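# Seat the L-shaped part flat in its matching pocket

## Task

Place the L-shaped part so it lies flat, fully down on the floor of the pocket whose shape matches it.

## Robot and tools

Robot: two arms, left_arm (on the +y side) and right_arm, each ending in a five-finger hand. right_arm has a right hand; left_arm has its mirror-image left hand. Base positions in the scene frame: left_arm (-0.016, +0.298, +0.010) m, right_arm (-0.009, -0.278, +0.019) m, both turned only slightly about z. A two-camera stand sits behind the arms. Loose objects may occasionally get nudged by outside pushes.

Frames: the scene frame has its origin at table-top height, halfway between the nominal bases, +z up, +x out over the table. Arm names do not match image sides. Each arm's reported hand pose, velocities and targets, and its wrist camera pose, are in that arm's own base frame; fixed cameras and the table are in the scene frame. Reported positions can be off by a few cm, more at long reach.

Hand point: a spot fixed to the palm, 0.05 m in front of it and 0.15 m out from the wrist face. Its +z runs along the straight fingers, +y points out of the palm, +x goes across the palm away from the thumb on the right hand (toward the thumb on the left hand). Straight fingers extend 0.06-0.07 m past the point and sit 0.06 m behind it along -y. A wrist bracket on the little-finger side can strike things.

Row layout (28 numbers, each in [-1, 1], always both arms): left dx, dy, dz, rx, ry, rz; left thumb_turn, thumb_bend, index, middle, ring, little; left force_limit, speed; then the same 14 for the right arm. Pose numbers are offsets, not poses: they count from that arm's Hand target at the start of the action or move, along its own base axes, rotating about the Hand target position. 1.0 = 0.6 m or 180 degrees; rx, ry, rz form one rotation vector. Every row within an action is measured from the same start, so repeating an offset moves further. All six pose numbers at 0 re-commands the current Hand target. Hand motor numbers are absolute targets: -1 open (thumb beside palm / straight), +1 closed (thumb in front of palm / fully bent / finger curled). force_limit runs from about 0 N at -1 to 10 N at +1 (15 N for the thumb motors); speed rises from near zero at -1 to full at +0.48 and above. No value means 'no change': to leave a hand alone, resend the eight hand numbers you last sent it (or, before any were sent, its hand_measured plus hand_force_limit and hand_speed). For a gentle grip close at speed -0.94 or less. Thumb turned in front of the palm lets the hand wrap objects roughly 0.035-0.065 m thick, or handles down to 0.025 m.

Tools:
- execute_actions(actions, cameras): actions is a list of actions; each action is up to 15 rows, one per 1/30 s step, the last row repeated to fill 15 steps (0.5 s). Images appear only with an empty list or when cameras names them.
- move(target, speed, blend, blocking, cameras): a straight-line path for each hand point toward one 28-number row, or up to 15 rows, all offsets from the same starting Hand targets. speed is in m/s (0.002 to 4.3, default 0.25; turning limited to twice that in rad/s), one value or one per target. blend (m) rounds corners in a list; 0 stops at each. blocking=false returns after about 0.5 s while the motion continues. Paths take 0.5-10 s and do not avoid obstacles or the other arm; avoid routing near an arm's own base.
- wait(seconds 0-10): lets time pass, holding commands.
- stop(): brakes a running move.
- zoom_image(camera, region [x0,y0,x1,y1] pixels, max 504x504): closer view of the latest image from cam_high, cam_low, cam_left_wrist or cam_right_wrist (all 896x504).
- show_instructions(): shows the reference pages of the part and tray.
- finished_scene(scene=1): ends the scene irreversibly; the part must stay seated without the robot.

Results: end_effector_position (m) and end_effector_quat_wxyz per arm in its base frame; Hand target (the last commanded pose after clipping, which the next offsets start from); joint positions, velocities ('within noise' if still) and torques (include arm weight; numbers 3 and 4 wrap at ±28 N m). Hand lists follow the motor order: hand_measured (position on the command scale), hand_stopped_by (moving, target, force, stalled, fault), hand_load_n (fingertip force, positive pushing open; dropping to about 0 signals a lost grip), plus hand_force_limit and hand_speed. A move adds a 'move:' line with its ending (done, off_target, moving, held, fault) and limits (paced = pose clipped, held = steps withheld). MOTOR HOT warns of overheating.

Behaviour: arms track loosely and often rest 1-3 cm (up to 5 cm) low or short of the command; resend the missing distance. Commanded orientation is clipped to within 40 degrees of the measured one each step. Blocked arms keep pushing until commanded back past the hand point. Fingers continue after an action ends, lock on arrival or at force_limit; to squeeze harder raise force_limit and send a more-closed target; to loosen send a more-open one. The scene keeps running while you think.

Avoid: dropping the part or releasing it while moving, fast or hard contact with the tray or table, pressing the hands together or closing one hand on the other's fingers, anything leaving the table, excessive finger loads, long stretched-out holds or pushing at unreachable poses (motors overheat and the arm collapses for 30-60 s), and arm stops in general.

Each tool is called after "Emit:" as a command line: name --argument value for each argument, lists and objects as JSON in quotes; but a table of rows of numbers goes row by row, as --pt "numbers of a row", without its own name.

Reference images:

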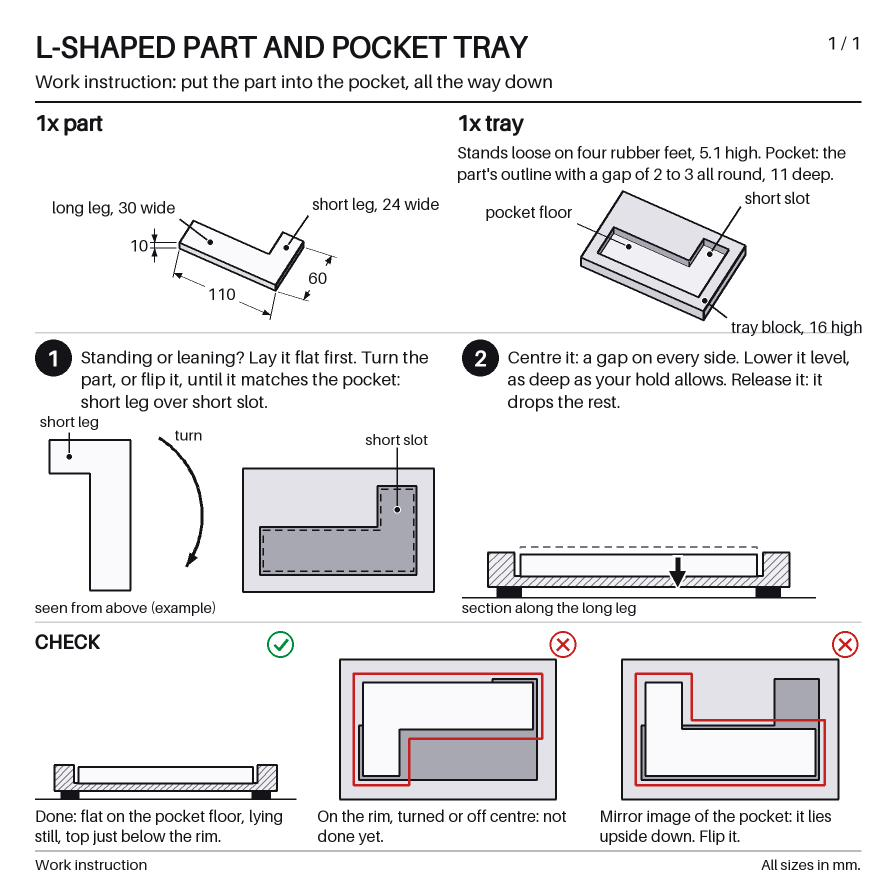

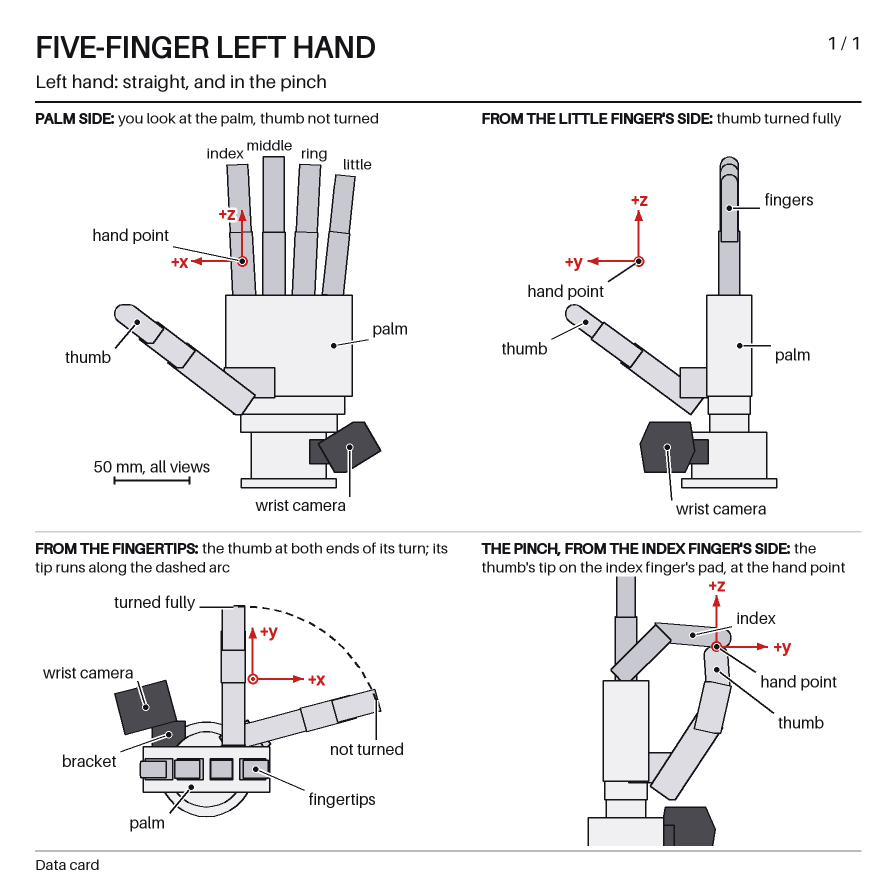

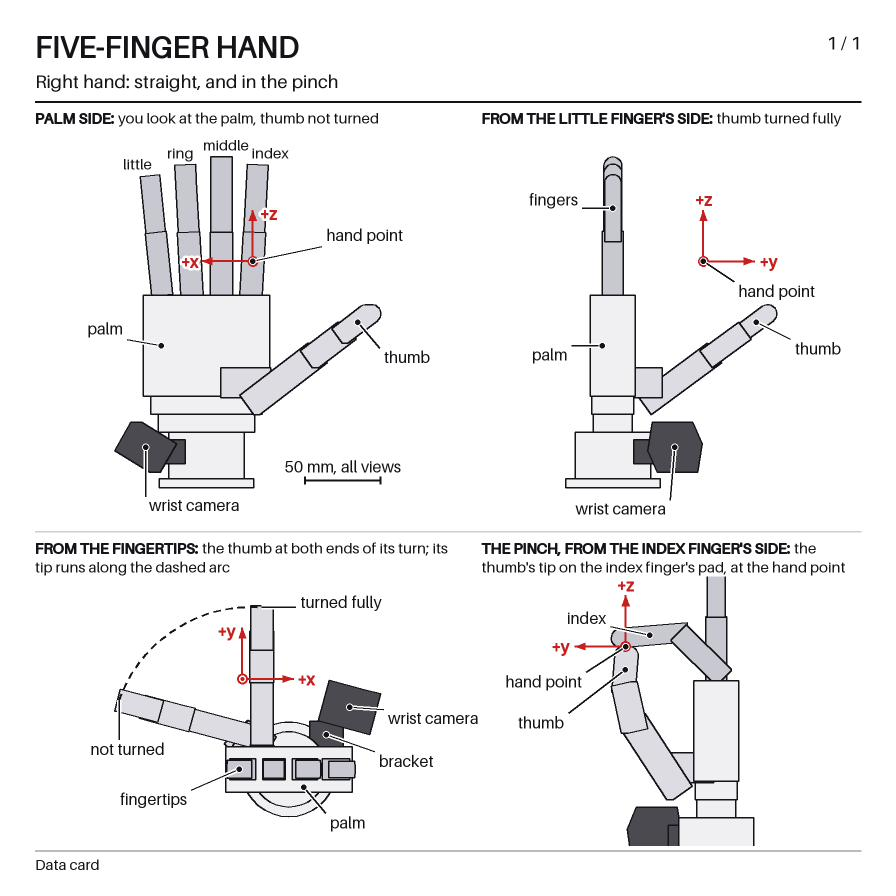

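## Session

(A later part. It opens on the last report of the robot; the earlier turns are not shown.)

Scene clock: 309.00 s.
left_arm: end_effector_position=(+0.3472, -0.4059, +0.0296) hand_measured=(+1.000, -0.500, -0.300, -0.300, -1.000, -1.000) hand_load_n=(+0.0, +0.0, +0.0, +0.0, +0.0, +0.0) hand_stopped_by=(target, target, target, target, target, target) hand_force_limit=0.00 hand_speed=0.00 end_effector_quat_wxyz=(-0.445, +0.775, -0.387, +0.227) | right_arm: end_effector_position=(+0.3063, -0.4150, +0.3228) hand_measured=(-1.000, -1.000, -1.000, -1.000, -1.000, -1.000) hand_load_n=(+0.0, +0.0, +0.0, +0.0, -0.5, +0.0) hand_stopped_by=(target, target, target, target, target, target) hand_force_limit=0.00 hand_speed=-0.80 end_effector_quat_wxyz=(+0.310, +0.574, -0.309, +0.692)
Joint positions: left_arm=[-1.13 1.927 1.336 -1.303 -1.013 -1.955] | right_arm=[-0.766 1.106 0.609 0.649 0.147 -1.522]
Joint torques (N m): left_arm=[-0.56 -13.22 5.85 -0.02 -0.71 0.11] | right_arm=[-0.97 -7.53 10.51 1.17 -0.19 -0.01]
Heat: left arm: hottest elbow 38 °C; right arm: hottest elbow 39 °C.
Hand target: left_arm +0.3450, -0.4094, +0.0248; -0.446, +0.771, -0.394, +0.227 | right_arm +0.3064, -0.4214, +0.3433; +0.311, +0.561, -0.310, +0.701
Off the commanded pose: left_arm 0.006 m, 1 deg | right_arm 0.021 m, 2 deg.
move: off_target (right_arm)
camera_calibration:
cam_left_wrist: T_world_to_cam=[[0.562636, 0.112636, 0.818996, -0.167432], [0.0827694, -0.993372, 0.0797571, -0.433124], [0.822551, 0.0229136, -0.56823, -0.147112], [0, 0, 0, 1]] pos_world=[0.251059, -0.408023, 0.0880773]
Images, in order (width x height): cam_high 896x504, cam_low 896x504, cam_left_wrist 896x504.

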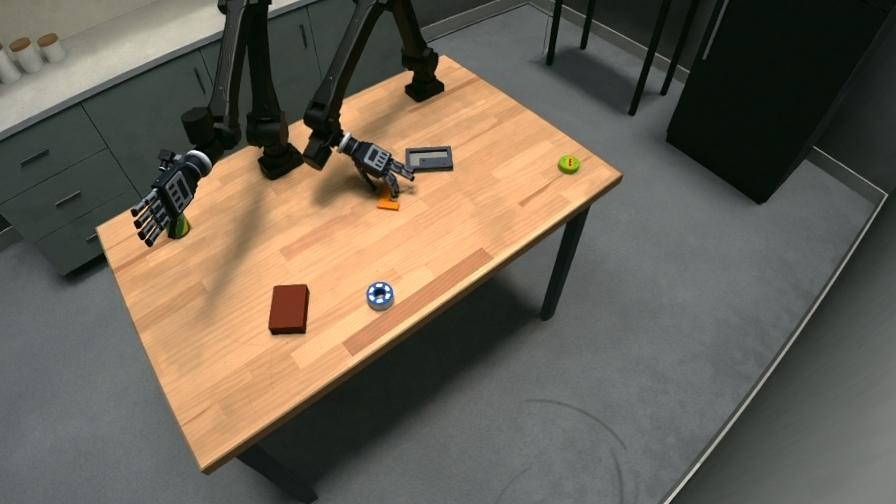

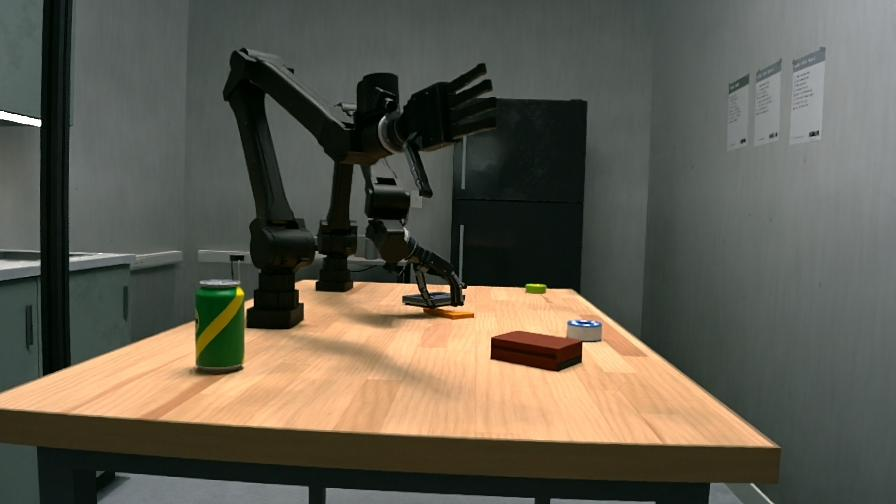

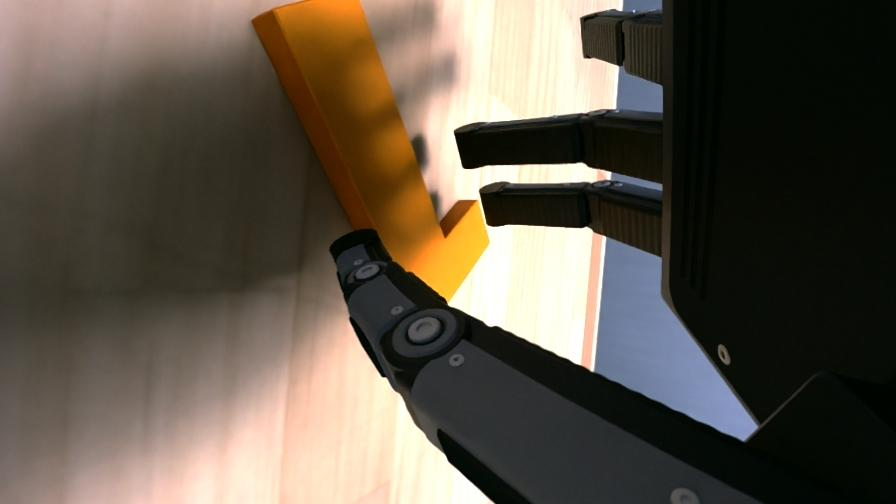

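Emit:
move --pt "-0.0102 0.014 0 0 0 0.0167 1 -0.5 -0.3 -0.3 -1 -1 0 0 0 0 0 0 0 0 -1 -1 -1 -1 -1 -1 0 -0.8" --pt "-0.0102 0.014 -0.0238 0 0 0.0167 1 -0.5 -0.3 -0.3 -1 -1 0 0 0 0 0 0 0 0 -1 -1 -1 -1 -1 -1 0 -0.8" --speed 0.06 --cameras '["cam_high","cam_low","cam_left_wrist"]'

Emit:
zoom_image --camera "cam_low" --region '[390, 240, 490, 330]'

Emit:
zoom_image --camera "cam_high" --region '[350, 150, 430, 220]'

Scene clock: 328.63 s.
left_arm: end_effector_position=(+0.3420, -0.3971, +0.0169) hand_measured=(+1.000, -0.500, -0.300, -0.300, -1.000, -1.000) hand_load_n=(+0.0, +0.0, +0.0, +0.0, +0.0, +0.0) hand_stopped_by=(target, target, target, target, target, target) hand_force_limit=0.00 hand_speed=0.00 end_effector_quat_wxyz=(-0.453, +0.782, -0.372, +0.213) | right_arm: end_effector_position=(+0.3063, -0.4150, +0.3228) hand_measured=(-1.000, -1.000, -1.000, -1.000, -1.000, -1.000) hand_load_n=(+0.0, +0.0, +0.0, +0.0, +0.0, +0.0) hand_stopped_by=(target, target, target, target, target, target) hand_force_limit=0.00 hand_speed=-0.80 end_effector_quat_wxyz=(+0.310, +0.574, -0.309, +0.692)
Joint positions: left_arm=[-1.132 1.956 1.336 -1.353 -0.997 -2.034] | right_arm=[-0.766 1.106 0.609 0.649 0.147 -1.522]
Joint torques (N m): left_arm=[-0.73 -13.04 5.52 -0.16 -0.52 -0.11] | right_arm=[-1.08 -7.36 10.5 1.22 -0.23 -0.01]
Heat: left arm: hottest elbow 38 °C; right arm: hottest elbow 40 °C.
Hand target: left_arm +0.3389, -0.4010, +0.0105; -0.452, +0.781, -0.373, +0.215 | right_arm +0.3064, -0.4214, +0.3433; +0.311, +0.561, -0.310, +0.701
Off the commanded pose: left_arm 0.008 m, 0 deg | right_arm 0.021 m, 2 deg.
move: off_target (right_arm)
camera_calibration:
cam_left_wrist: T_world_to_cam=[[0.561346, 0.128501, 0.817544, -0.148332], [0.126311, -0.989601, 0.0688165, -0.436174], [0.817885, 0.0646345, -0.57174, -0.132066], [0, 0, 0, 1]] pos_world=[0.246374, -0.404042, 0.0757759]
Images, in order (width x height): cam_high 896x504, cam_low 896x504, cam_left_wrist 896x504.

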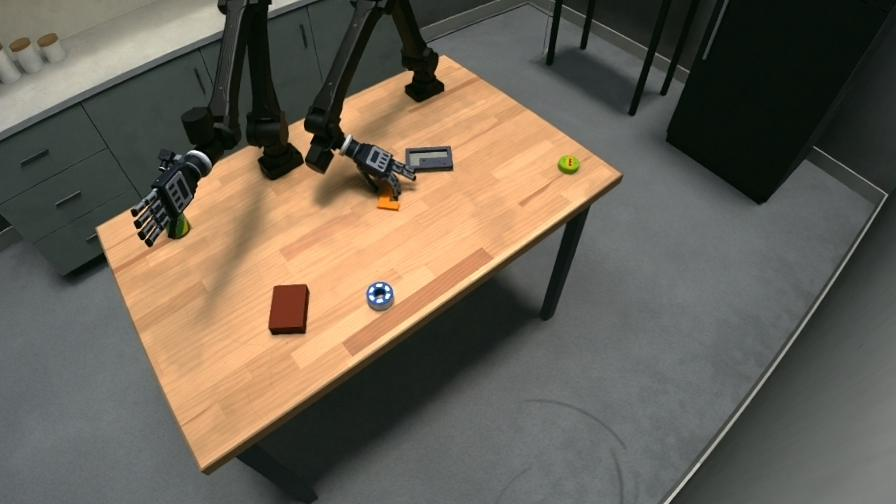

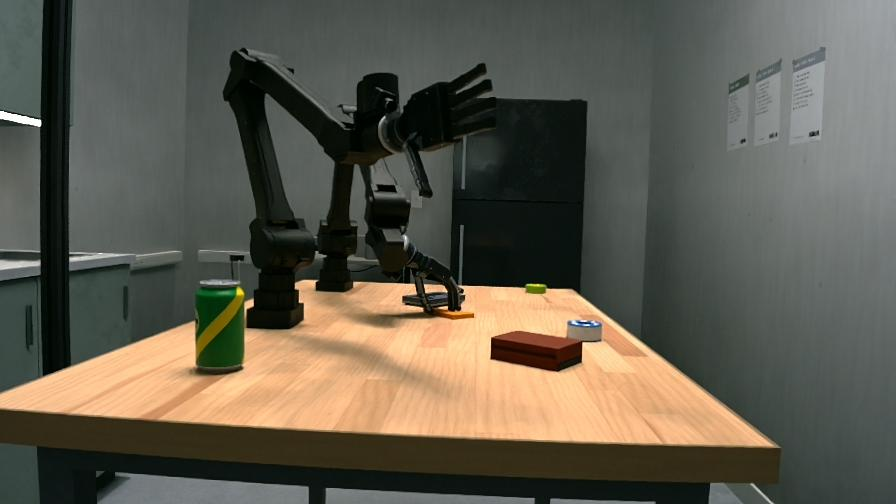

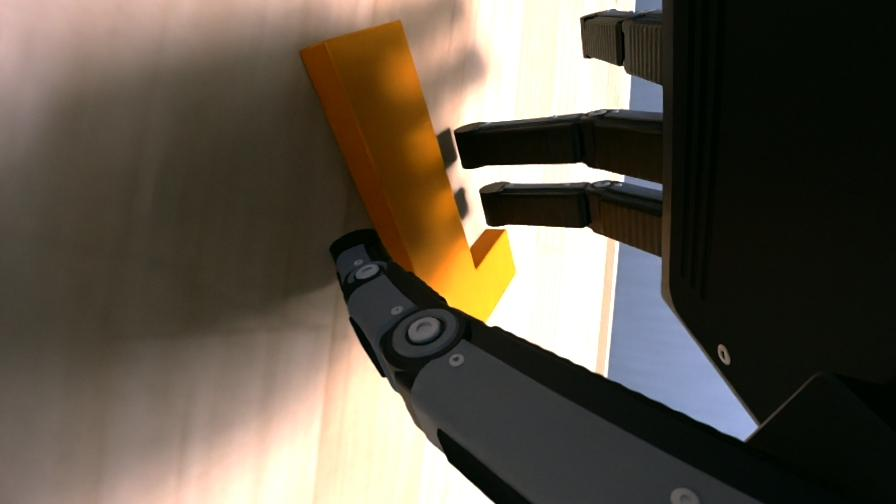

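Scaled by 5.040 from the camera's 896x504 image, which has a finer 1280x720 frame.

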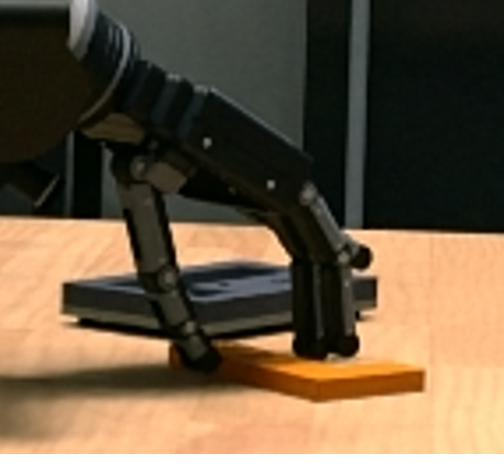

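Scaled by 6.300 from the camera's 896x504 image, which has a finer 1280x720 frame.

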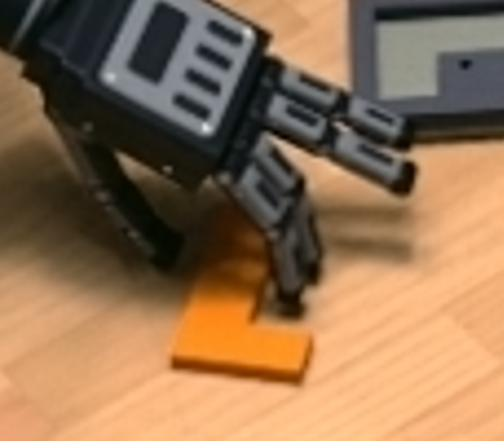

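Emit:
move --target '[0,0,-0.0072,0,0,0,1,-0.5,-0.3,-0.3,-1,-1,0,0,0,0,0,0,0,0,-1,-1,-1,-1,-1,-1,0,-0.8]' --speed 0.03 --cameras '["cam_low"]'

Emit:
zoom_image --camera "cam_low" --region '[410, 270, 480, 330]'

Scene clock: 339.43 s.
left_arm: end_effector_position=(+0.3428, -0.3989, +0.0161) hand_measured=(+1.000, -0.500, -0.300, -0.300, -1.000, -1.000) hand_load_n=(+0.0, +0.0, +0.0, +0.0, +0.0, +0.0) hand_stopped_by=(target, target, target, target, target, target) hand_force_limit=0.00 hand_speed=0.00 end_effector_quat_wxyz=(-0.450, +0.783, -0.371, +0.216) | right_arm: end_effector_position=(+0.3063, -0.4150, +0.3228) hand_measured=(-1.000, -1.000, -1.000, -1.000, -1.000, -1.000) hand_load_n=(+0.0, +0.0, +0.0, +0.0, +0.0, +0.0) hand_stopped_by=(target, target, target, target, target, target) hand_force_limit=0.00 hand_speed=-0.80 end_effector_quat_wxyz=(+0.310, +0.574, -0.309, +0.692)
Joint positions: left_arm=[-1.132 1.957 1.336 -1.343 -0.997 -2.034] | right_arm=[-0.766 1.106 0.609 0.649 0.147 -1.522]
Joint torques (N m): left_arm=[-0.73 -12.51 5.27 -0.16 -0.53 -0.11] | right_arm=[-0.85 -7.36 10.52 1.16 -0.21 -0.01]
Heat: left arm: hottest elbow 38 °C; right arm: hottest elbow 40 °C.
Hand target: left_arm +0.3389, -0.4010, +0.0062; -0.452, +0.781, -0.373, +0.215 | right_arm +0.3064, -0.4214, +0.3433; +0.311, +0.561, -0.310, +0.701
Off the commanded pose: left_arm 0.011 m, 0 deg | right_arm 0.021 m, 2 deg.
move: off_target (left_arm, right_arm)
Images, in order (width x height): cam_low 896x504.

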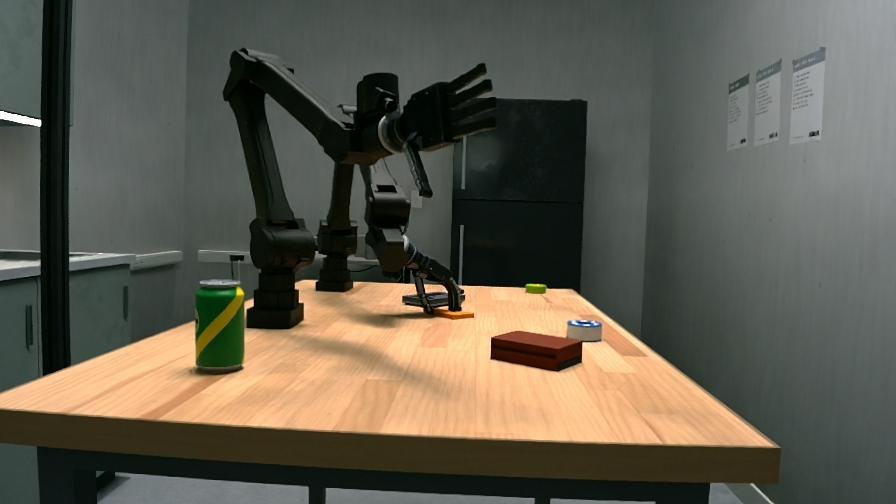

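Scaled by 7.200 from the camera's 896x504 image, which has a finer 1280x720 frame.

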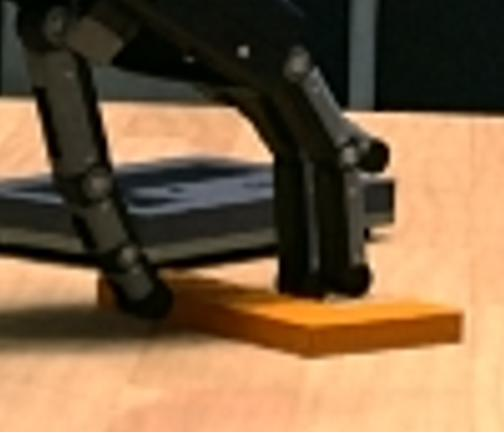

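Emit:
move --target '[0,0,-0.0075,0,0,0,1,-0.5,-0.3,-0.3,-1,-1,0,0,0,0,0,0,0,0,-1,-1,-1,-1,-1,-1,0,-0.8]' --speed 0.03 --cameras '["cam_low","cam_left_wrist"]'

Emit:
zoom_image --camera "cam_low" --region '[410, 270, 480, 330]'

Scene clock: 348.37 s.
left_arm: end_effector_position=(+0.3425, -0.3982, +0.0117) hand_measured=(+1.000, -0.500, -0.300, -0.300, -1.000, -1.000) hand_load_n=(+0.0, +0.0, +0.0, +0.0, +0.0, +0.0) hand_stopped_by=(target, target, target, target, target, target) hand_force_limit=0.00 hand_speed=0.00 end_effector_quat_wxyz=(-0.451, +0.783, -0.371, +0.215) | right_arm: end_effector_position=(+0.3063, -0.4150, +0.3228) hand_measured=(-1.000, -1.000, -1.000, -1.000, -1.000, -1.000) hand_load_n=(+0.0, +0.0, +0.5, +0.0, +0.0, +0.0) hand_stopped_by=(target, target, target, target, target, target) hand_force_limit=0.00 hand_speed=-0.80 end_effector_quat_wxyz=(+0.310, +0.574, -0.309, +0.692)
Joint positions: left_arm=[-1.132 1.963 1.332 -1.335 -0.997 -2.034] | right_arm=[-0.766 1.106 0.609 0.649 0.147 -1.522]
Joint torques (N m): left_arm=[-0.73 -12.69 5.34 -0.09 -0.52 -0.11] | right_arm=[-0.91 -7.24 10.51 1.22 -0.21 -0.01]
Heat: left arm: hottest elbow 38 °C; right arm: hottest elbow 40 °C.
Hand target: left_arm +0.3389, -0.4011, +0.0018; -0.451, +0.782, -0.373, +0.215 | right_arm +0.3064, -0.4214, +0.3433; +0.311, +0.561, -0.310, +0.701
Off the commanded pose: left_arm 0.011 m, 0 deg | right_arm 0.021 m, 2 deg.
move: off_target (left_arm, right_arm)
camera_calibration:
cam_left_wrist: T_world_to_cam=[[0.559051, 0.133326, 0.818344, -0.14152], [0.126114, -0.989176, 0.0750031, -0.436848], [0.819486, 0.0612744, -0.569814, -0.137238], [0, 0, 0, 1]] pos_world=[0.246674, -0.404842, 0.0703768]
Images, in order (width x height): cam_low 896x504, cam_left_wrist 896x504.

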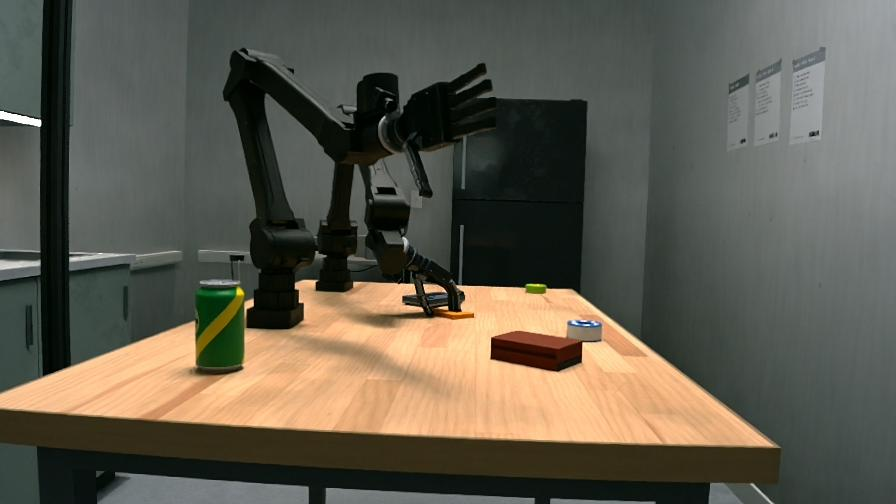

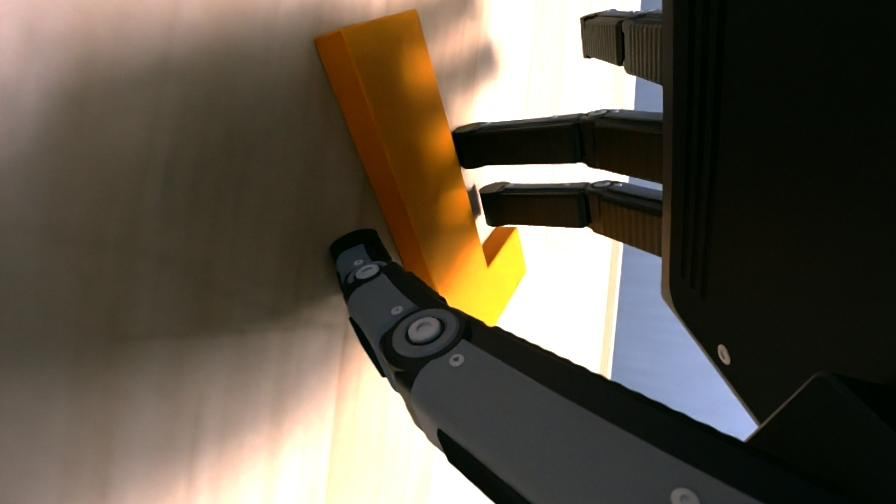

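Scaled by 7.200 from the camera's 896x504 image, which has a finer 1280x720 frame.

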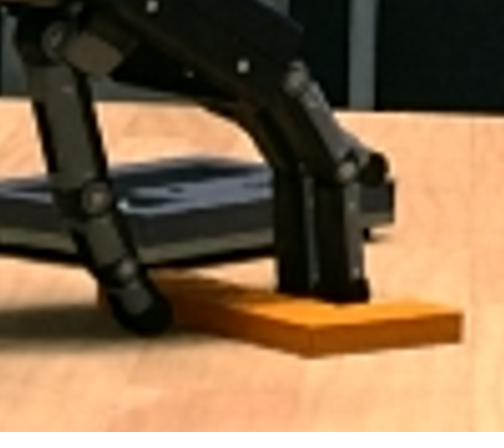

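Emit:
move --target '[0,0,0,0,0,0,1,-0.5,0.25,0.25,-1,-1,-0.4,-0.9,0,0,0,0,0,0,-1,-1,-1,-1,-1,-1,0,-0.8]' --speed 0.03 --cameras '["cam_high","cam_low","cam_left_wrist"]'

Emit:
zoom_image --camera "cam_low" --region '[410, 270, 480, 330]'

Emit:
zoom_image --camera "cam_high" --region '[350, 150, 430, 220]'

Scene clock: 353.63 s.
left_arm: end_effector_position=(+0.3441, -0.3983, +0.0130) hand_measured=(+1.000, -0.502, +0.024, +0.014, -1.000, -1.000) hand_load_n=(-2.0, +4.0, +3.0, +3.5, +0.0, +0.0) hand_stopped_by=(target, target, force, force, target, target) hand_force_limit=-0.40 hand_speed=-0.90 end_effector_quat_wxyz=(-0.453, +0.781, -0.370, +0.219) | right_arm: end_effector_position=(+0.3063, -0.4150, +0.3228) hand_measured=(-1.000, -1.000, -1.000, -1.000, -1.000, -1.000) hand_load_n=(+0.0, +0.0, +0.0, +0.0, +0.0, +0.0) hand_stopped_by=(target, target, target, target, target, target) hand_force_limit=0.00 hand_speed=-0.80 end_effector_quat_wxyz=(+0.310, +0.574, -0.309, +0.692)
Joint positions: left_arm=[-1.132 1.963 1.332 -1.335 -1.006 -2.039] | right_arm=[-0.766 1.106 0.609 0.649 0.147 -1.522]
Joint torques (N m): left_arm=[-0.73 -12.63 5.35 -0.09 -0.16 -0.06] | right_arm=[-0.73 -7.3 10.48 1.2 -0.21 -0.01]
Heat: left arm: hottest elbow 37 °C; right arm: hottest elbow 40 °C.
Hand target: left_arm +0.3388, -0.4011, +0.0018; -0.451, +0.782, -0.373, +0.215 | right_arm +0.3064, -0.4214, +0.3433; +0.311, +0.561, -0.310, +0.701
Off the commanded pose: left_arm 0.013 m, 1 deg | right_arm 0.021 m, 2 deg.
move: off_target (left_arm, right_arm)
camera_calibration:
cam_left_wrist: T_world_to_cam=[[0.55107, 0.131913, 0.823966, -0.141313], [0.124007, -0.989408, 0.0754634, -0.4366], [0.825193, 0.0605921, -0.561591, -0.14016], [0, 0, 0, 1]] pos_world=[0.247674, -0.404841, 0.0706723]
Images, in order (width x height): cam_high 896x504, cam_low 896x504, cam_left_wrist 896x504.

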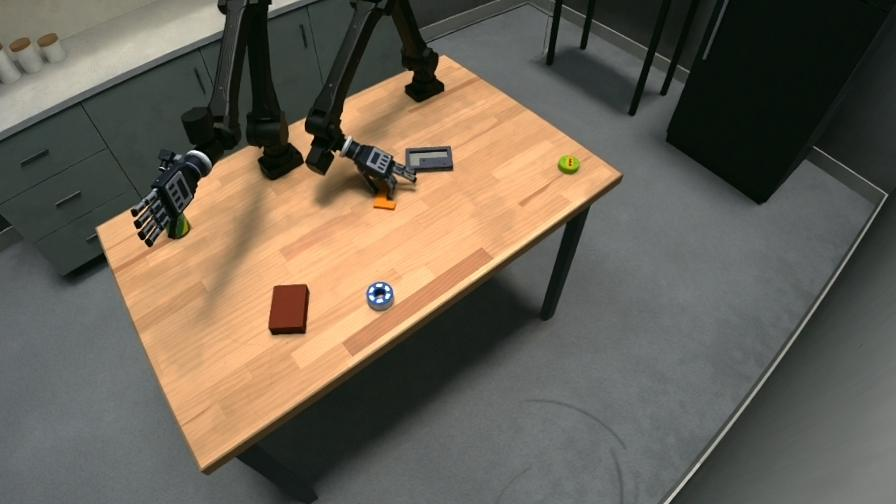

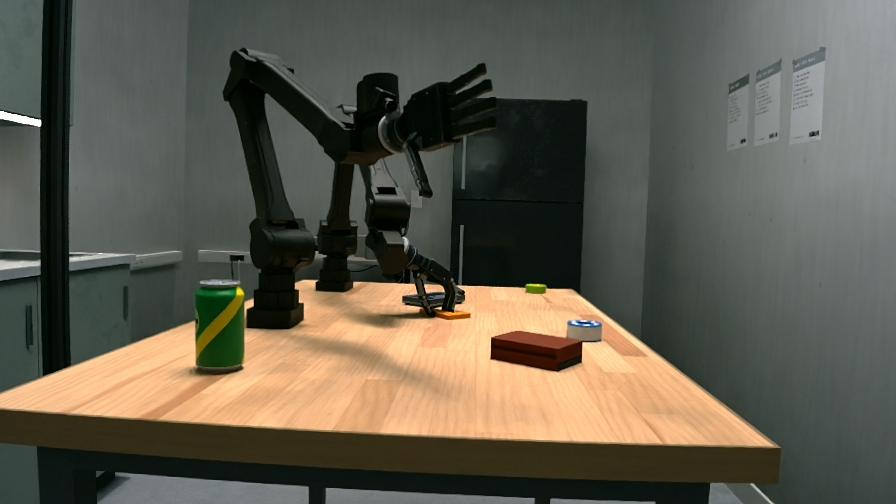

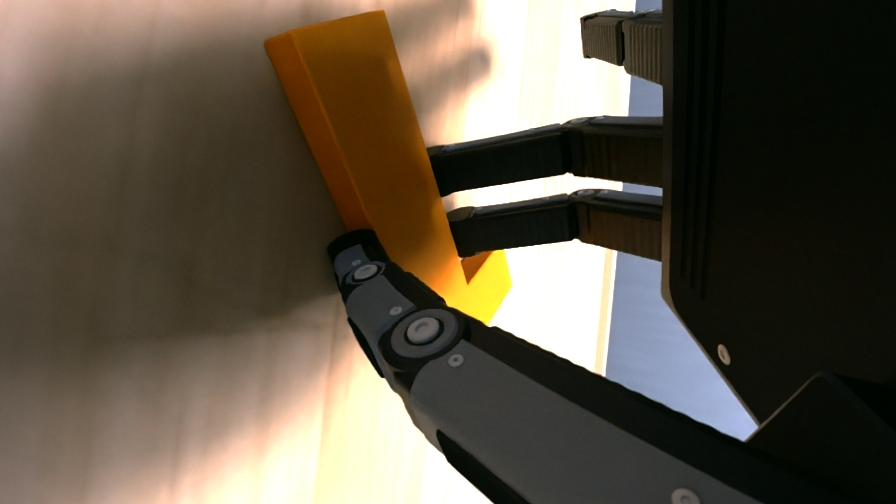

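Scaled by 7.200 from the camera's 896x504 image, which has a finer 1280x720 frame.

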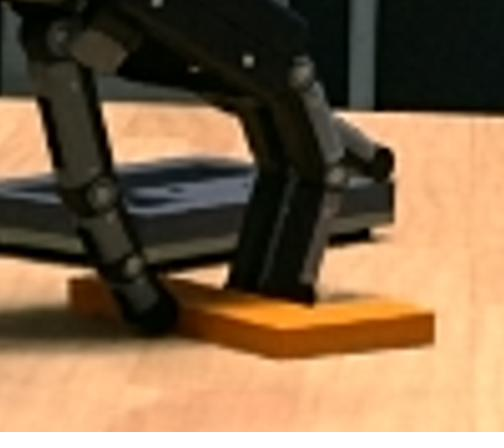

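Scaled by 6.300 from the camera's 896x504 image, which has a finer 1280x720 frame.

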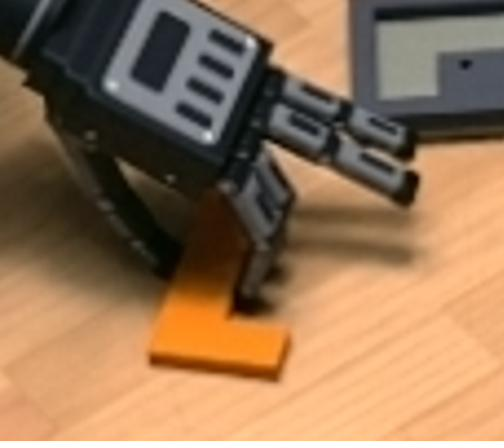

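Emit:
move --target '[0,0,0.15,0,0,0,1,-0.5,0.25,0.25,-1,-1,-0.4,-0.9,0,0,0,0,0,0,-1,-1,-1,-1,-1,-1,0,-0.8]' --speed 0.06 --cameras '["cam_high","cam_low","cam_left_wrist"]'

Emit:
zoom_image --camera "cam_low" --region '[400, 230, 490, 310]'

Emit:
zoom_image --camera "cam_high" --region '[340, 120, 440, 200]'

Scene clock: 359.57 s.
left_arm: end_effector_position=(+0.3371, -0.3863, +0.0723) hand_measured=(+1.000, -0.502, +0.024, +0.014, -1.000, -1.000) hand_load_n=(-1.5, +5.0, +2.0, +3.0, +0.0, -0.5) hand_stopped_by=(target, target, force, force, target, target) hand_force_limit=-0.40 hand_speed=-0.90 end_effector_quat_wxyz=(-0.465, +0.775, -0.379, +0.199) | right_arm: end_effector_position=(+0.3063, -0.4150, +0.3228) hand_measured=(-1.000, -1.000, -1.000, -1.000, -1.000, -1.000) hand_load_n=(+0.0, +0.0, +0.0, +0.0, +0.0, +0.0) hand_stopped_by=(target, target, target, target, target, target) hand_force_limit=0.00 hand_speed=-0.80 end_effector_quat_wxyz=(+0.310, +0.574, -0.309, +0.692)
Joint positions: left_arm=[-1.132 1.877 1.377 -1.519 -0.997 -2.042] | right_arm=[-0.766 1.106 0.609 0.649 0.147 -1.522]
Joint torques (N m): left_arm=[-0.73 -15.09 8.53 -1.07 -0.52 -0.01] | right_arm=[-0.97 -7.36 10.47 1.2 -0.22 -0.01]
Heat: left arm: hottest elbow 37 °C; right arm: hottest elbow 40 °C.
Hand target: left_arm +0.3389, -0.4012, +0.0919; -0.451, +0.782, -0.373, +0.215 | right_arm +0.3064, -0.4214, +0.3433; +0.311, +0.561, -0.310, +0.701
Off the commanded pose: left_arm 0.025 m, 3 deg | right_arm 0.021 m, 2 deg.
move: off_target (left_arm, right_arm)
camera_calibration:
cam_left_wrist: T_world_to_cam=[[0.574106, 0.0997719, 0.812679, -0.207368], [0.13103, -0.990951, 0.0290939, -0.427886], [0.808228, 0.0897823, -0.581985, -0.0833399], [0, 0, 0, 1]] pos_world=[0.242475, -0.395842, 0.13247]
Images, in order (width x height): cam_high 896x504, cam_low 896x504, cam_left_wrist 896x504.

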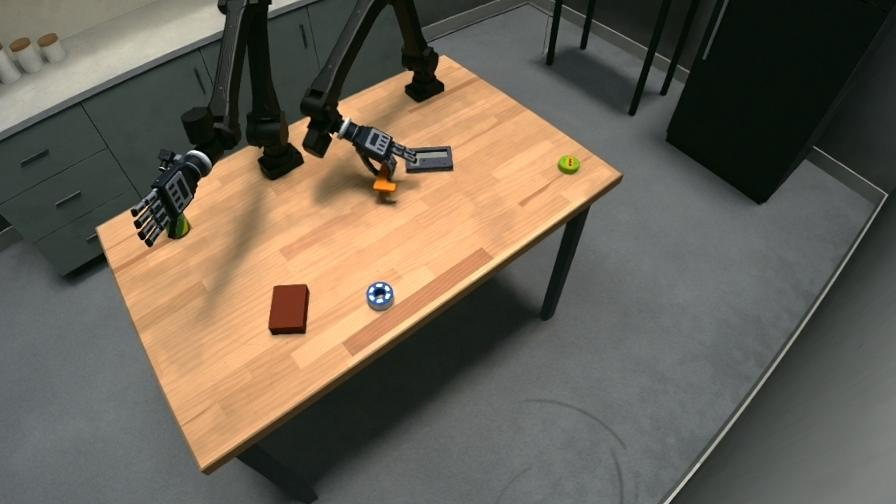

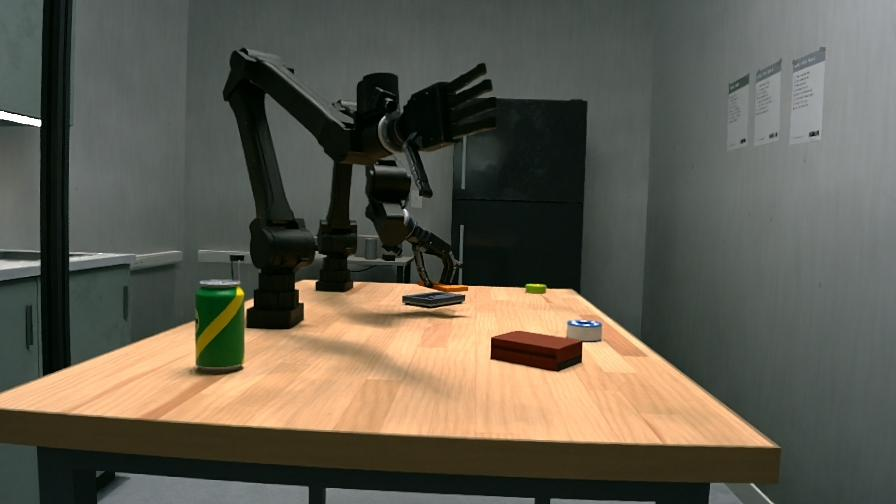

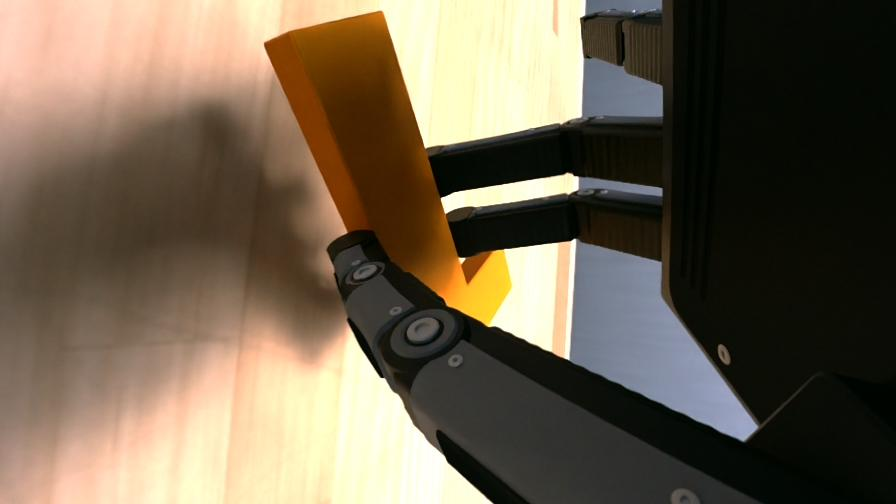

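Scaled by 5.600 from the camera's 896x504 image, which has a finer 1280x720 frame.

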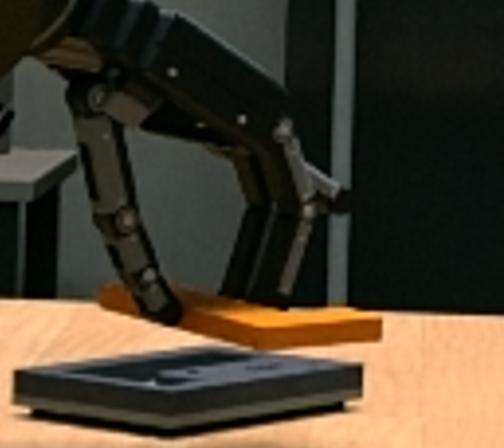

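Scaled by 5.040 from the camera's 896x504 image, which has a finer 1280x720 frame.

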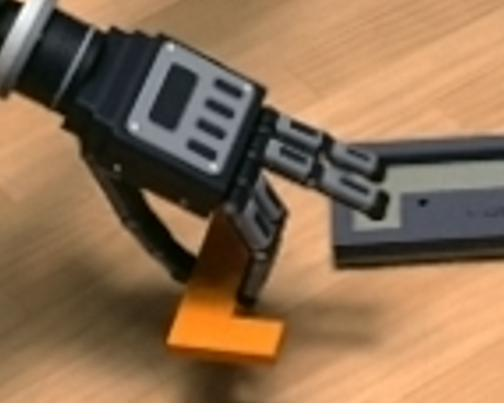

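Emit:
move --target '[-0.081,0.32,0.03,0,0,-0.4144,1,-0.5,0.25,0.25,-1,-1,-0.4,-0.9,0,0,0,0,0,0,-1,-1,-1,-1,-1,-1,0,-0.8]' --speed 0.18 --cameras '["cam_high","cam_low","cam_left_wrist"]'

Emit:
zoom_image --camera "cam_high" --region '[360, 100, 480, 200]'

Emit:
zoom_image --camera "cam_low" --region '[380, 230, 480, 320]'

Scene clock: 380.97 s.
left_arm: end_effector_position=(+0.2890, -0.2108, +0.1059) hand_measured=(+1.000, -0.502, +0.024, +0.014, -1.000, -1.000) hand_load_n=(-1.5, +4.5, +2.0, +3.5, +0.0, +0.0) hand_stopped_by=(target, target, force, force, target, target) hand_force_limit=-0.40 hand_speed=-0.90 end_effector_quat_wxyz=(+0.224, -0.399, +0.771, -0.443) | right_arm: end_effector_position=(+0.3063, -0.4150, +0.3228) hand_measured=(-1.000, -1.000, -1.000, -1.000, -1.000, -1.000) hand_load_n=(-0.5, +0.0, +0.0, +0.0, +0.0, +0.0) hand_stopped_by=(target, target, target, target, target, target) hand_force_limit=0.00 hand_speed=-0.80 end_effector_quat_wxyz=(+0.310, +0.574, -0.309, +0.692)
Joint positions: left_arm=[-0.491 0.815 0.387 -0.107 0.115 0.06] | right_arm=[-0.766 1.106 0.609 0.649 0.147 -1.522]
Joint torques (N m): left_arm=[0.56 -1.61 8.05 1.7 0.19 0.1] | right_arm=[-0.97 -7.24 10.5 1.24 -0.2 0]
Heat: left arm: hottest elbow 38 °C; right arm: hottest elbow 41 °C.
Hand target: left_arm +0.2903, -0.2091, +0.1099; +0.229, -0.396, +0.770, -0.445 | right_arm +0.3064, -0.4214, +0.3433; +0.311, +0.561, -0.310, +0.701
Off the commanded pose: left_arm 0.005 m, 1 deg | right_arm 0.021 m, 2 deg.
move: off_target (right_arm)
camera_calibration:
cam_left_wrist: T_world_to_cam=[[0.283337, -0.504416, 0.81565, -0.268166], [-0.920123, -0.382749, 0.082928, 0.177589], [0.270359, -0.773995, -0.572572, -0.068326], [0, 0, 0, 1]] pos_world=[0.257858, -0.120179, 0.164881]
Images, in order (width x height): cam_high 896x504, cam_low 896x504, cam_left_wrist 896x504.

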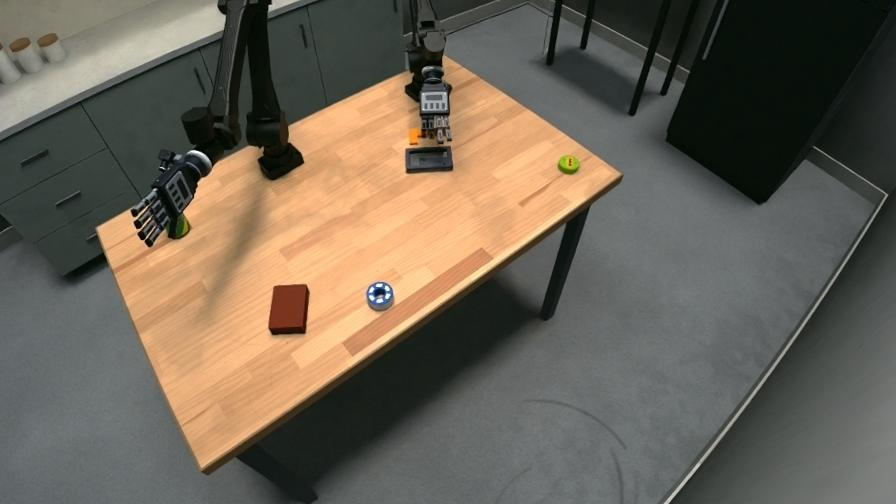

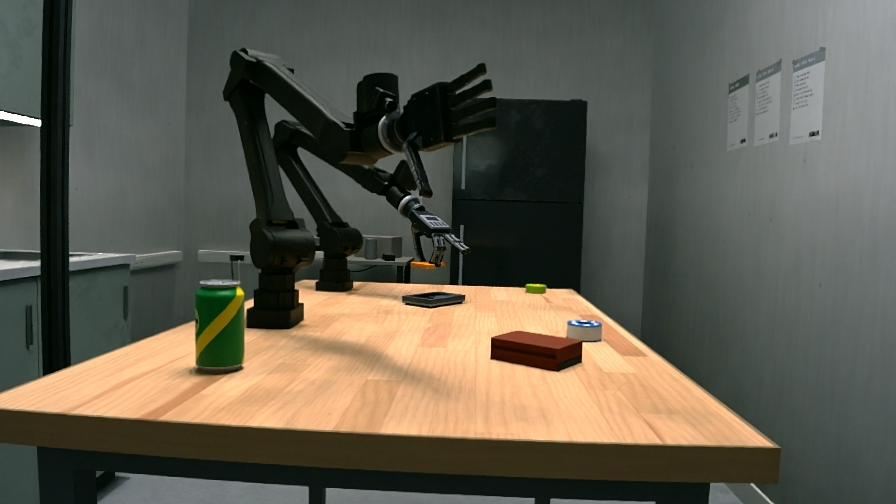

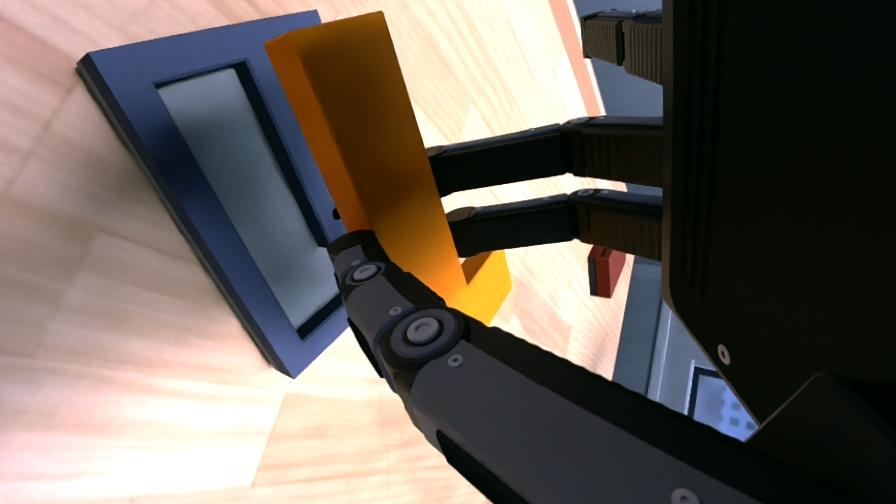

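Scaled by 4.200 from the camera's 896x504 image, which has a finer 1280x720 frame.

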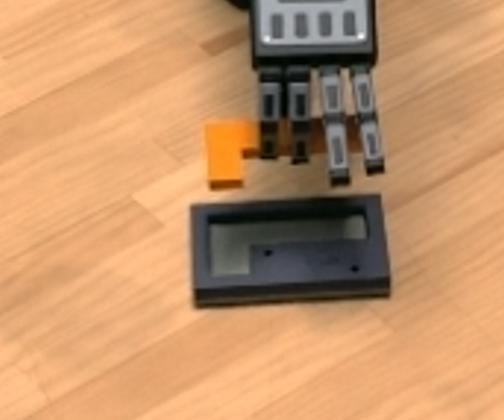

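Scaled by 5.040 from the camera's 896x504 image, which has a finer 1280x720 frame.

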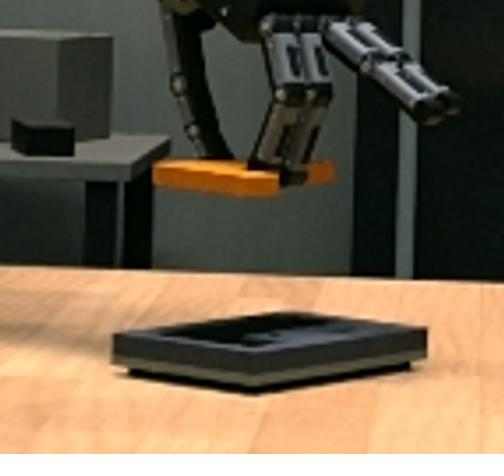

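Emit:
zoom_image --camera "cam_left_wrist" --region '[60, 0, 340, 200]'

Emit:
zoom_image --camera "cam_left_wrist" --region '[250, 200, 530, 400]'

Emit:
zoom_image --camera "cam_left_wrist" --region '[250, 0, 530, 200]'

Scaled by 1.800 from the camera's 896x504 image, which has a finer 1280x720 frame.

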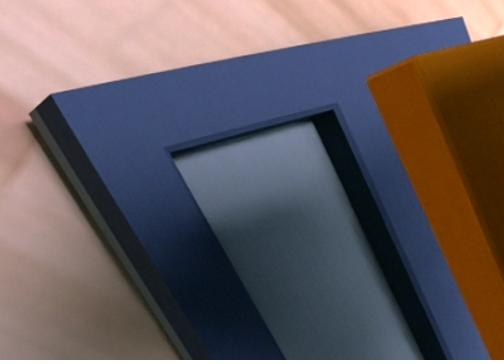

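Scaled by 1.800 from the camera's 896x504 image, which has a finer 1280x720 frame.

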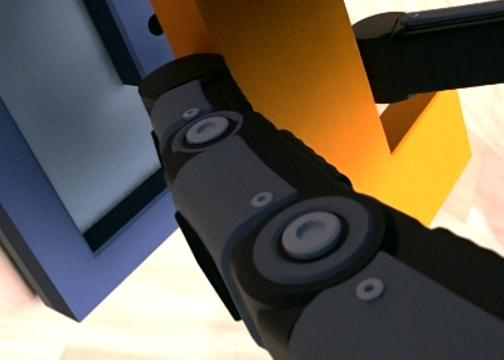

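Scaled by 1.800 from the camera's 896x504 image, which has a finer 1280x720 frame.

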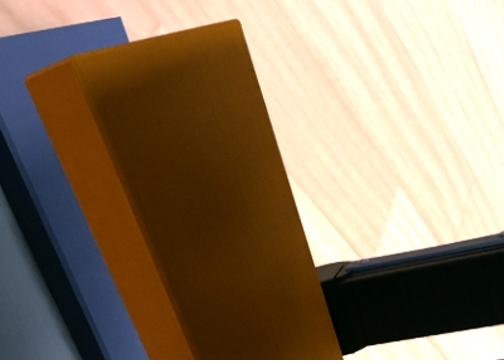

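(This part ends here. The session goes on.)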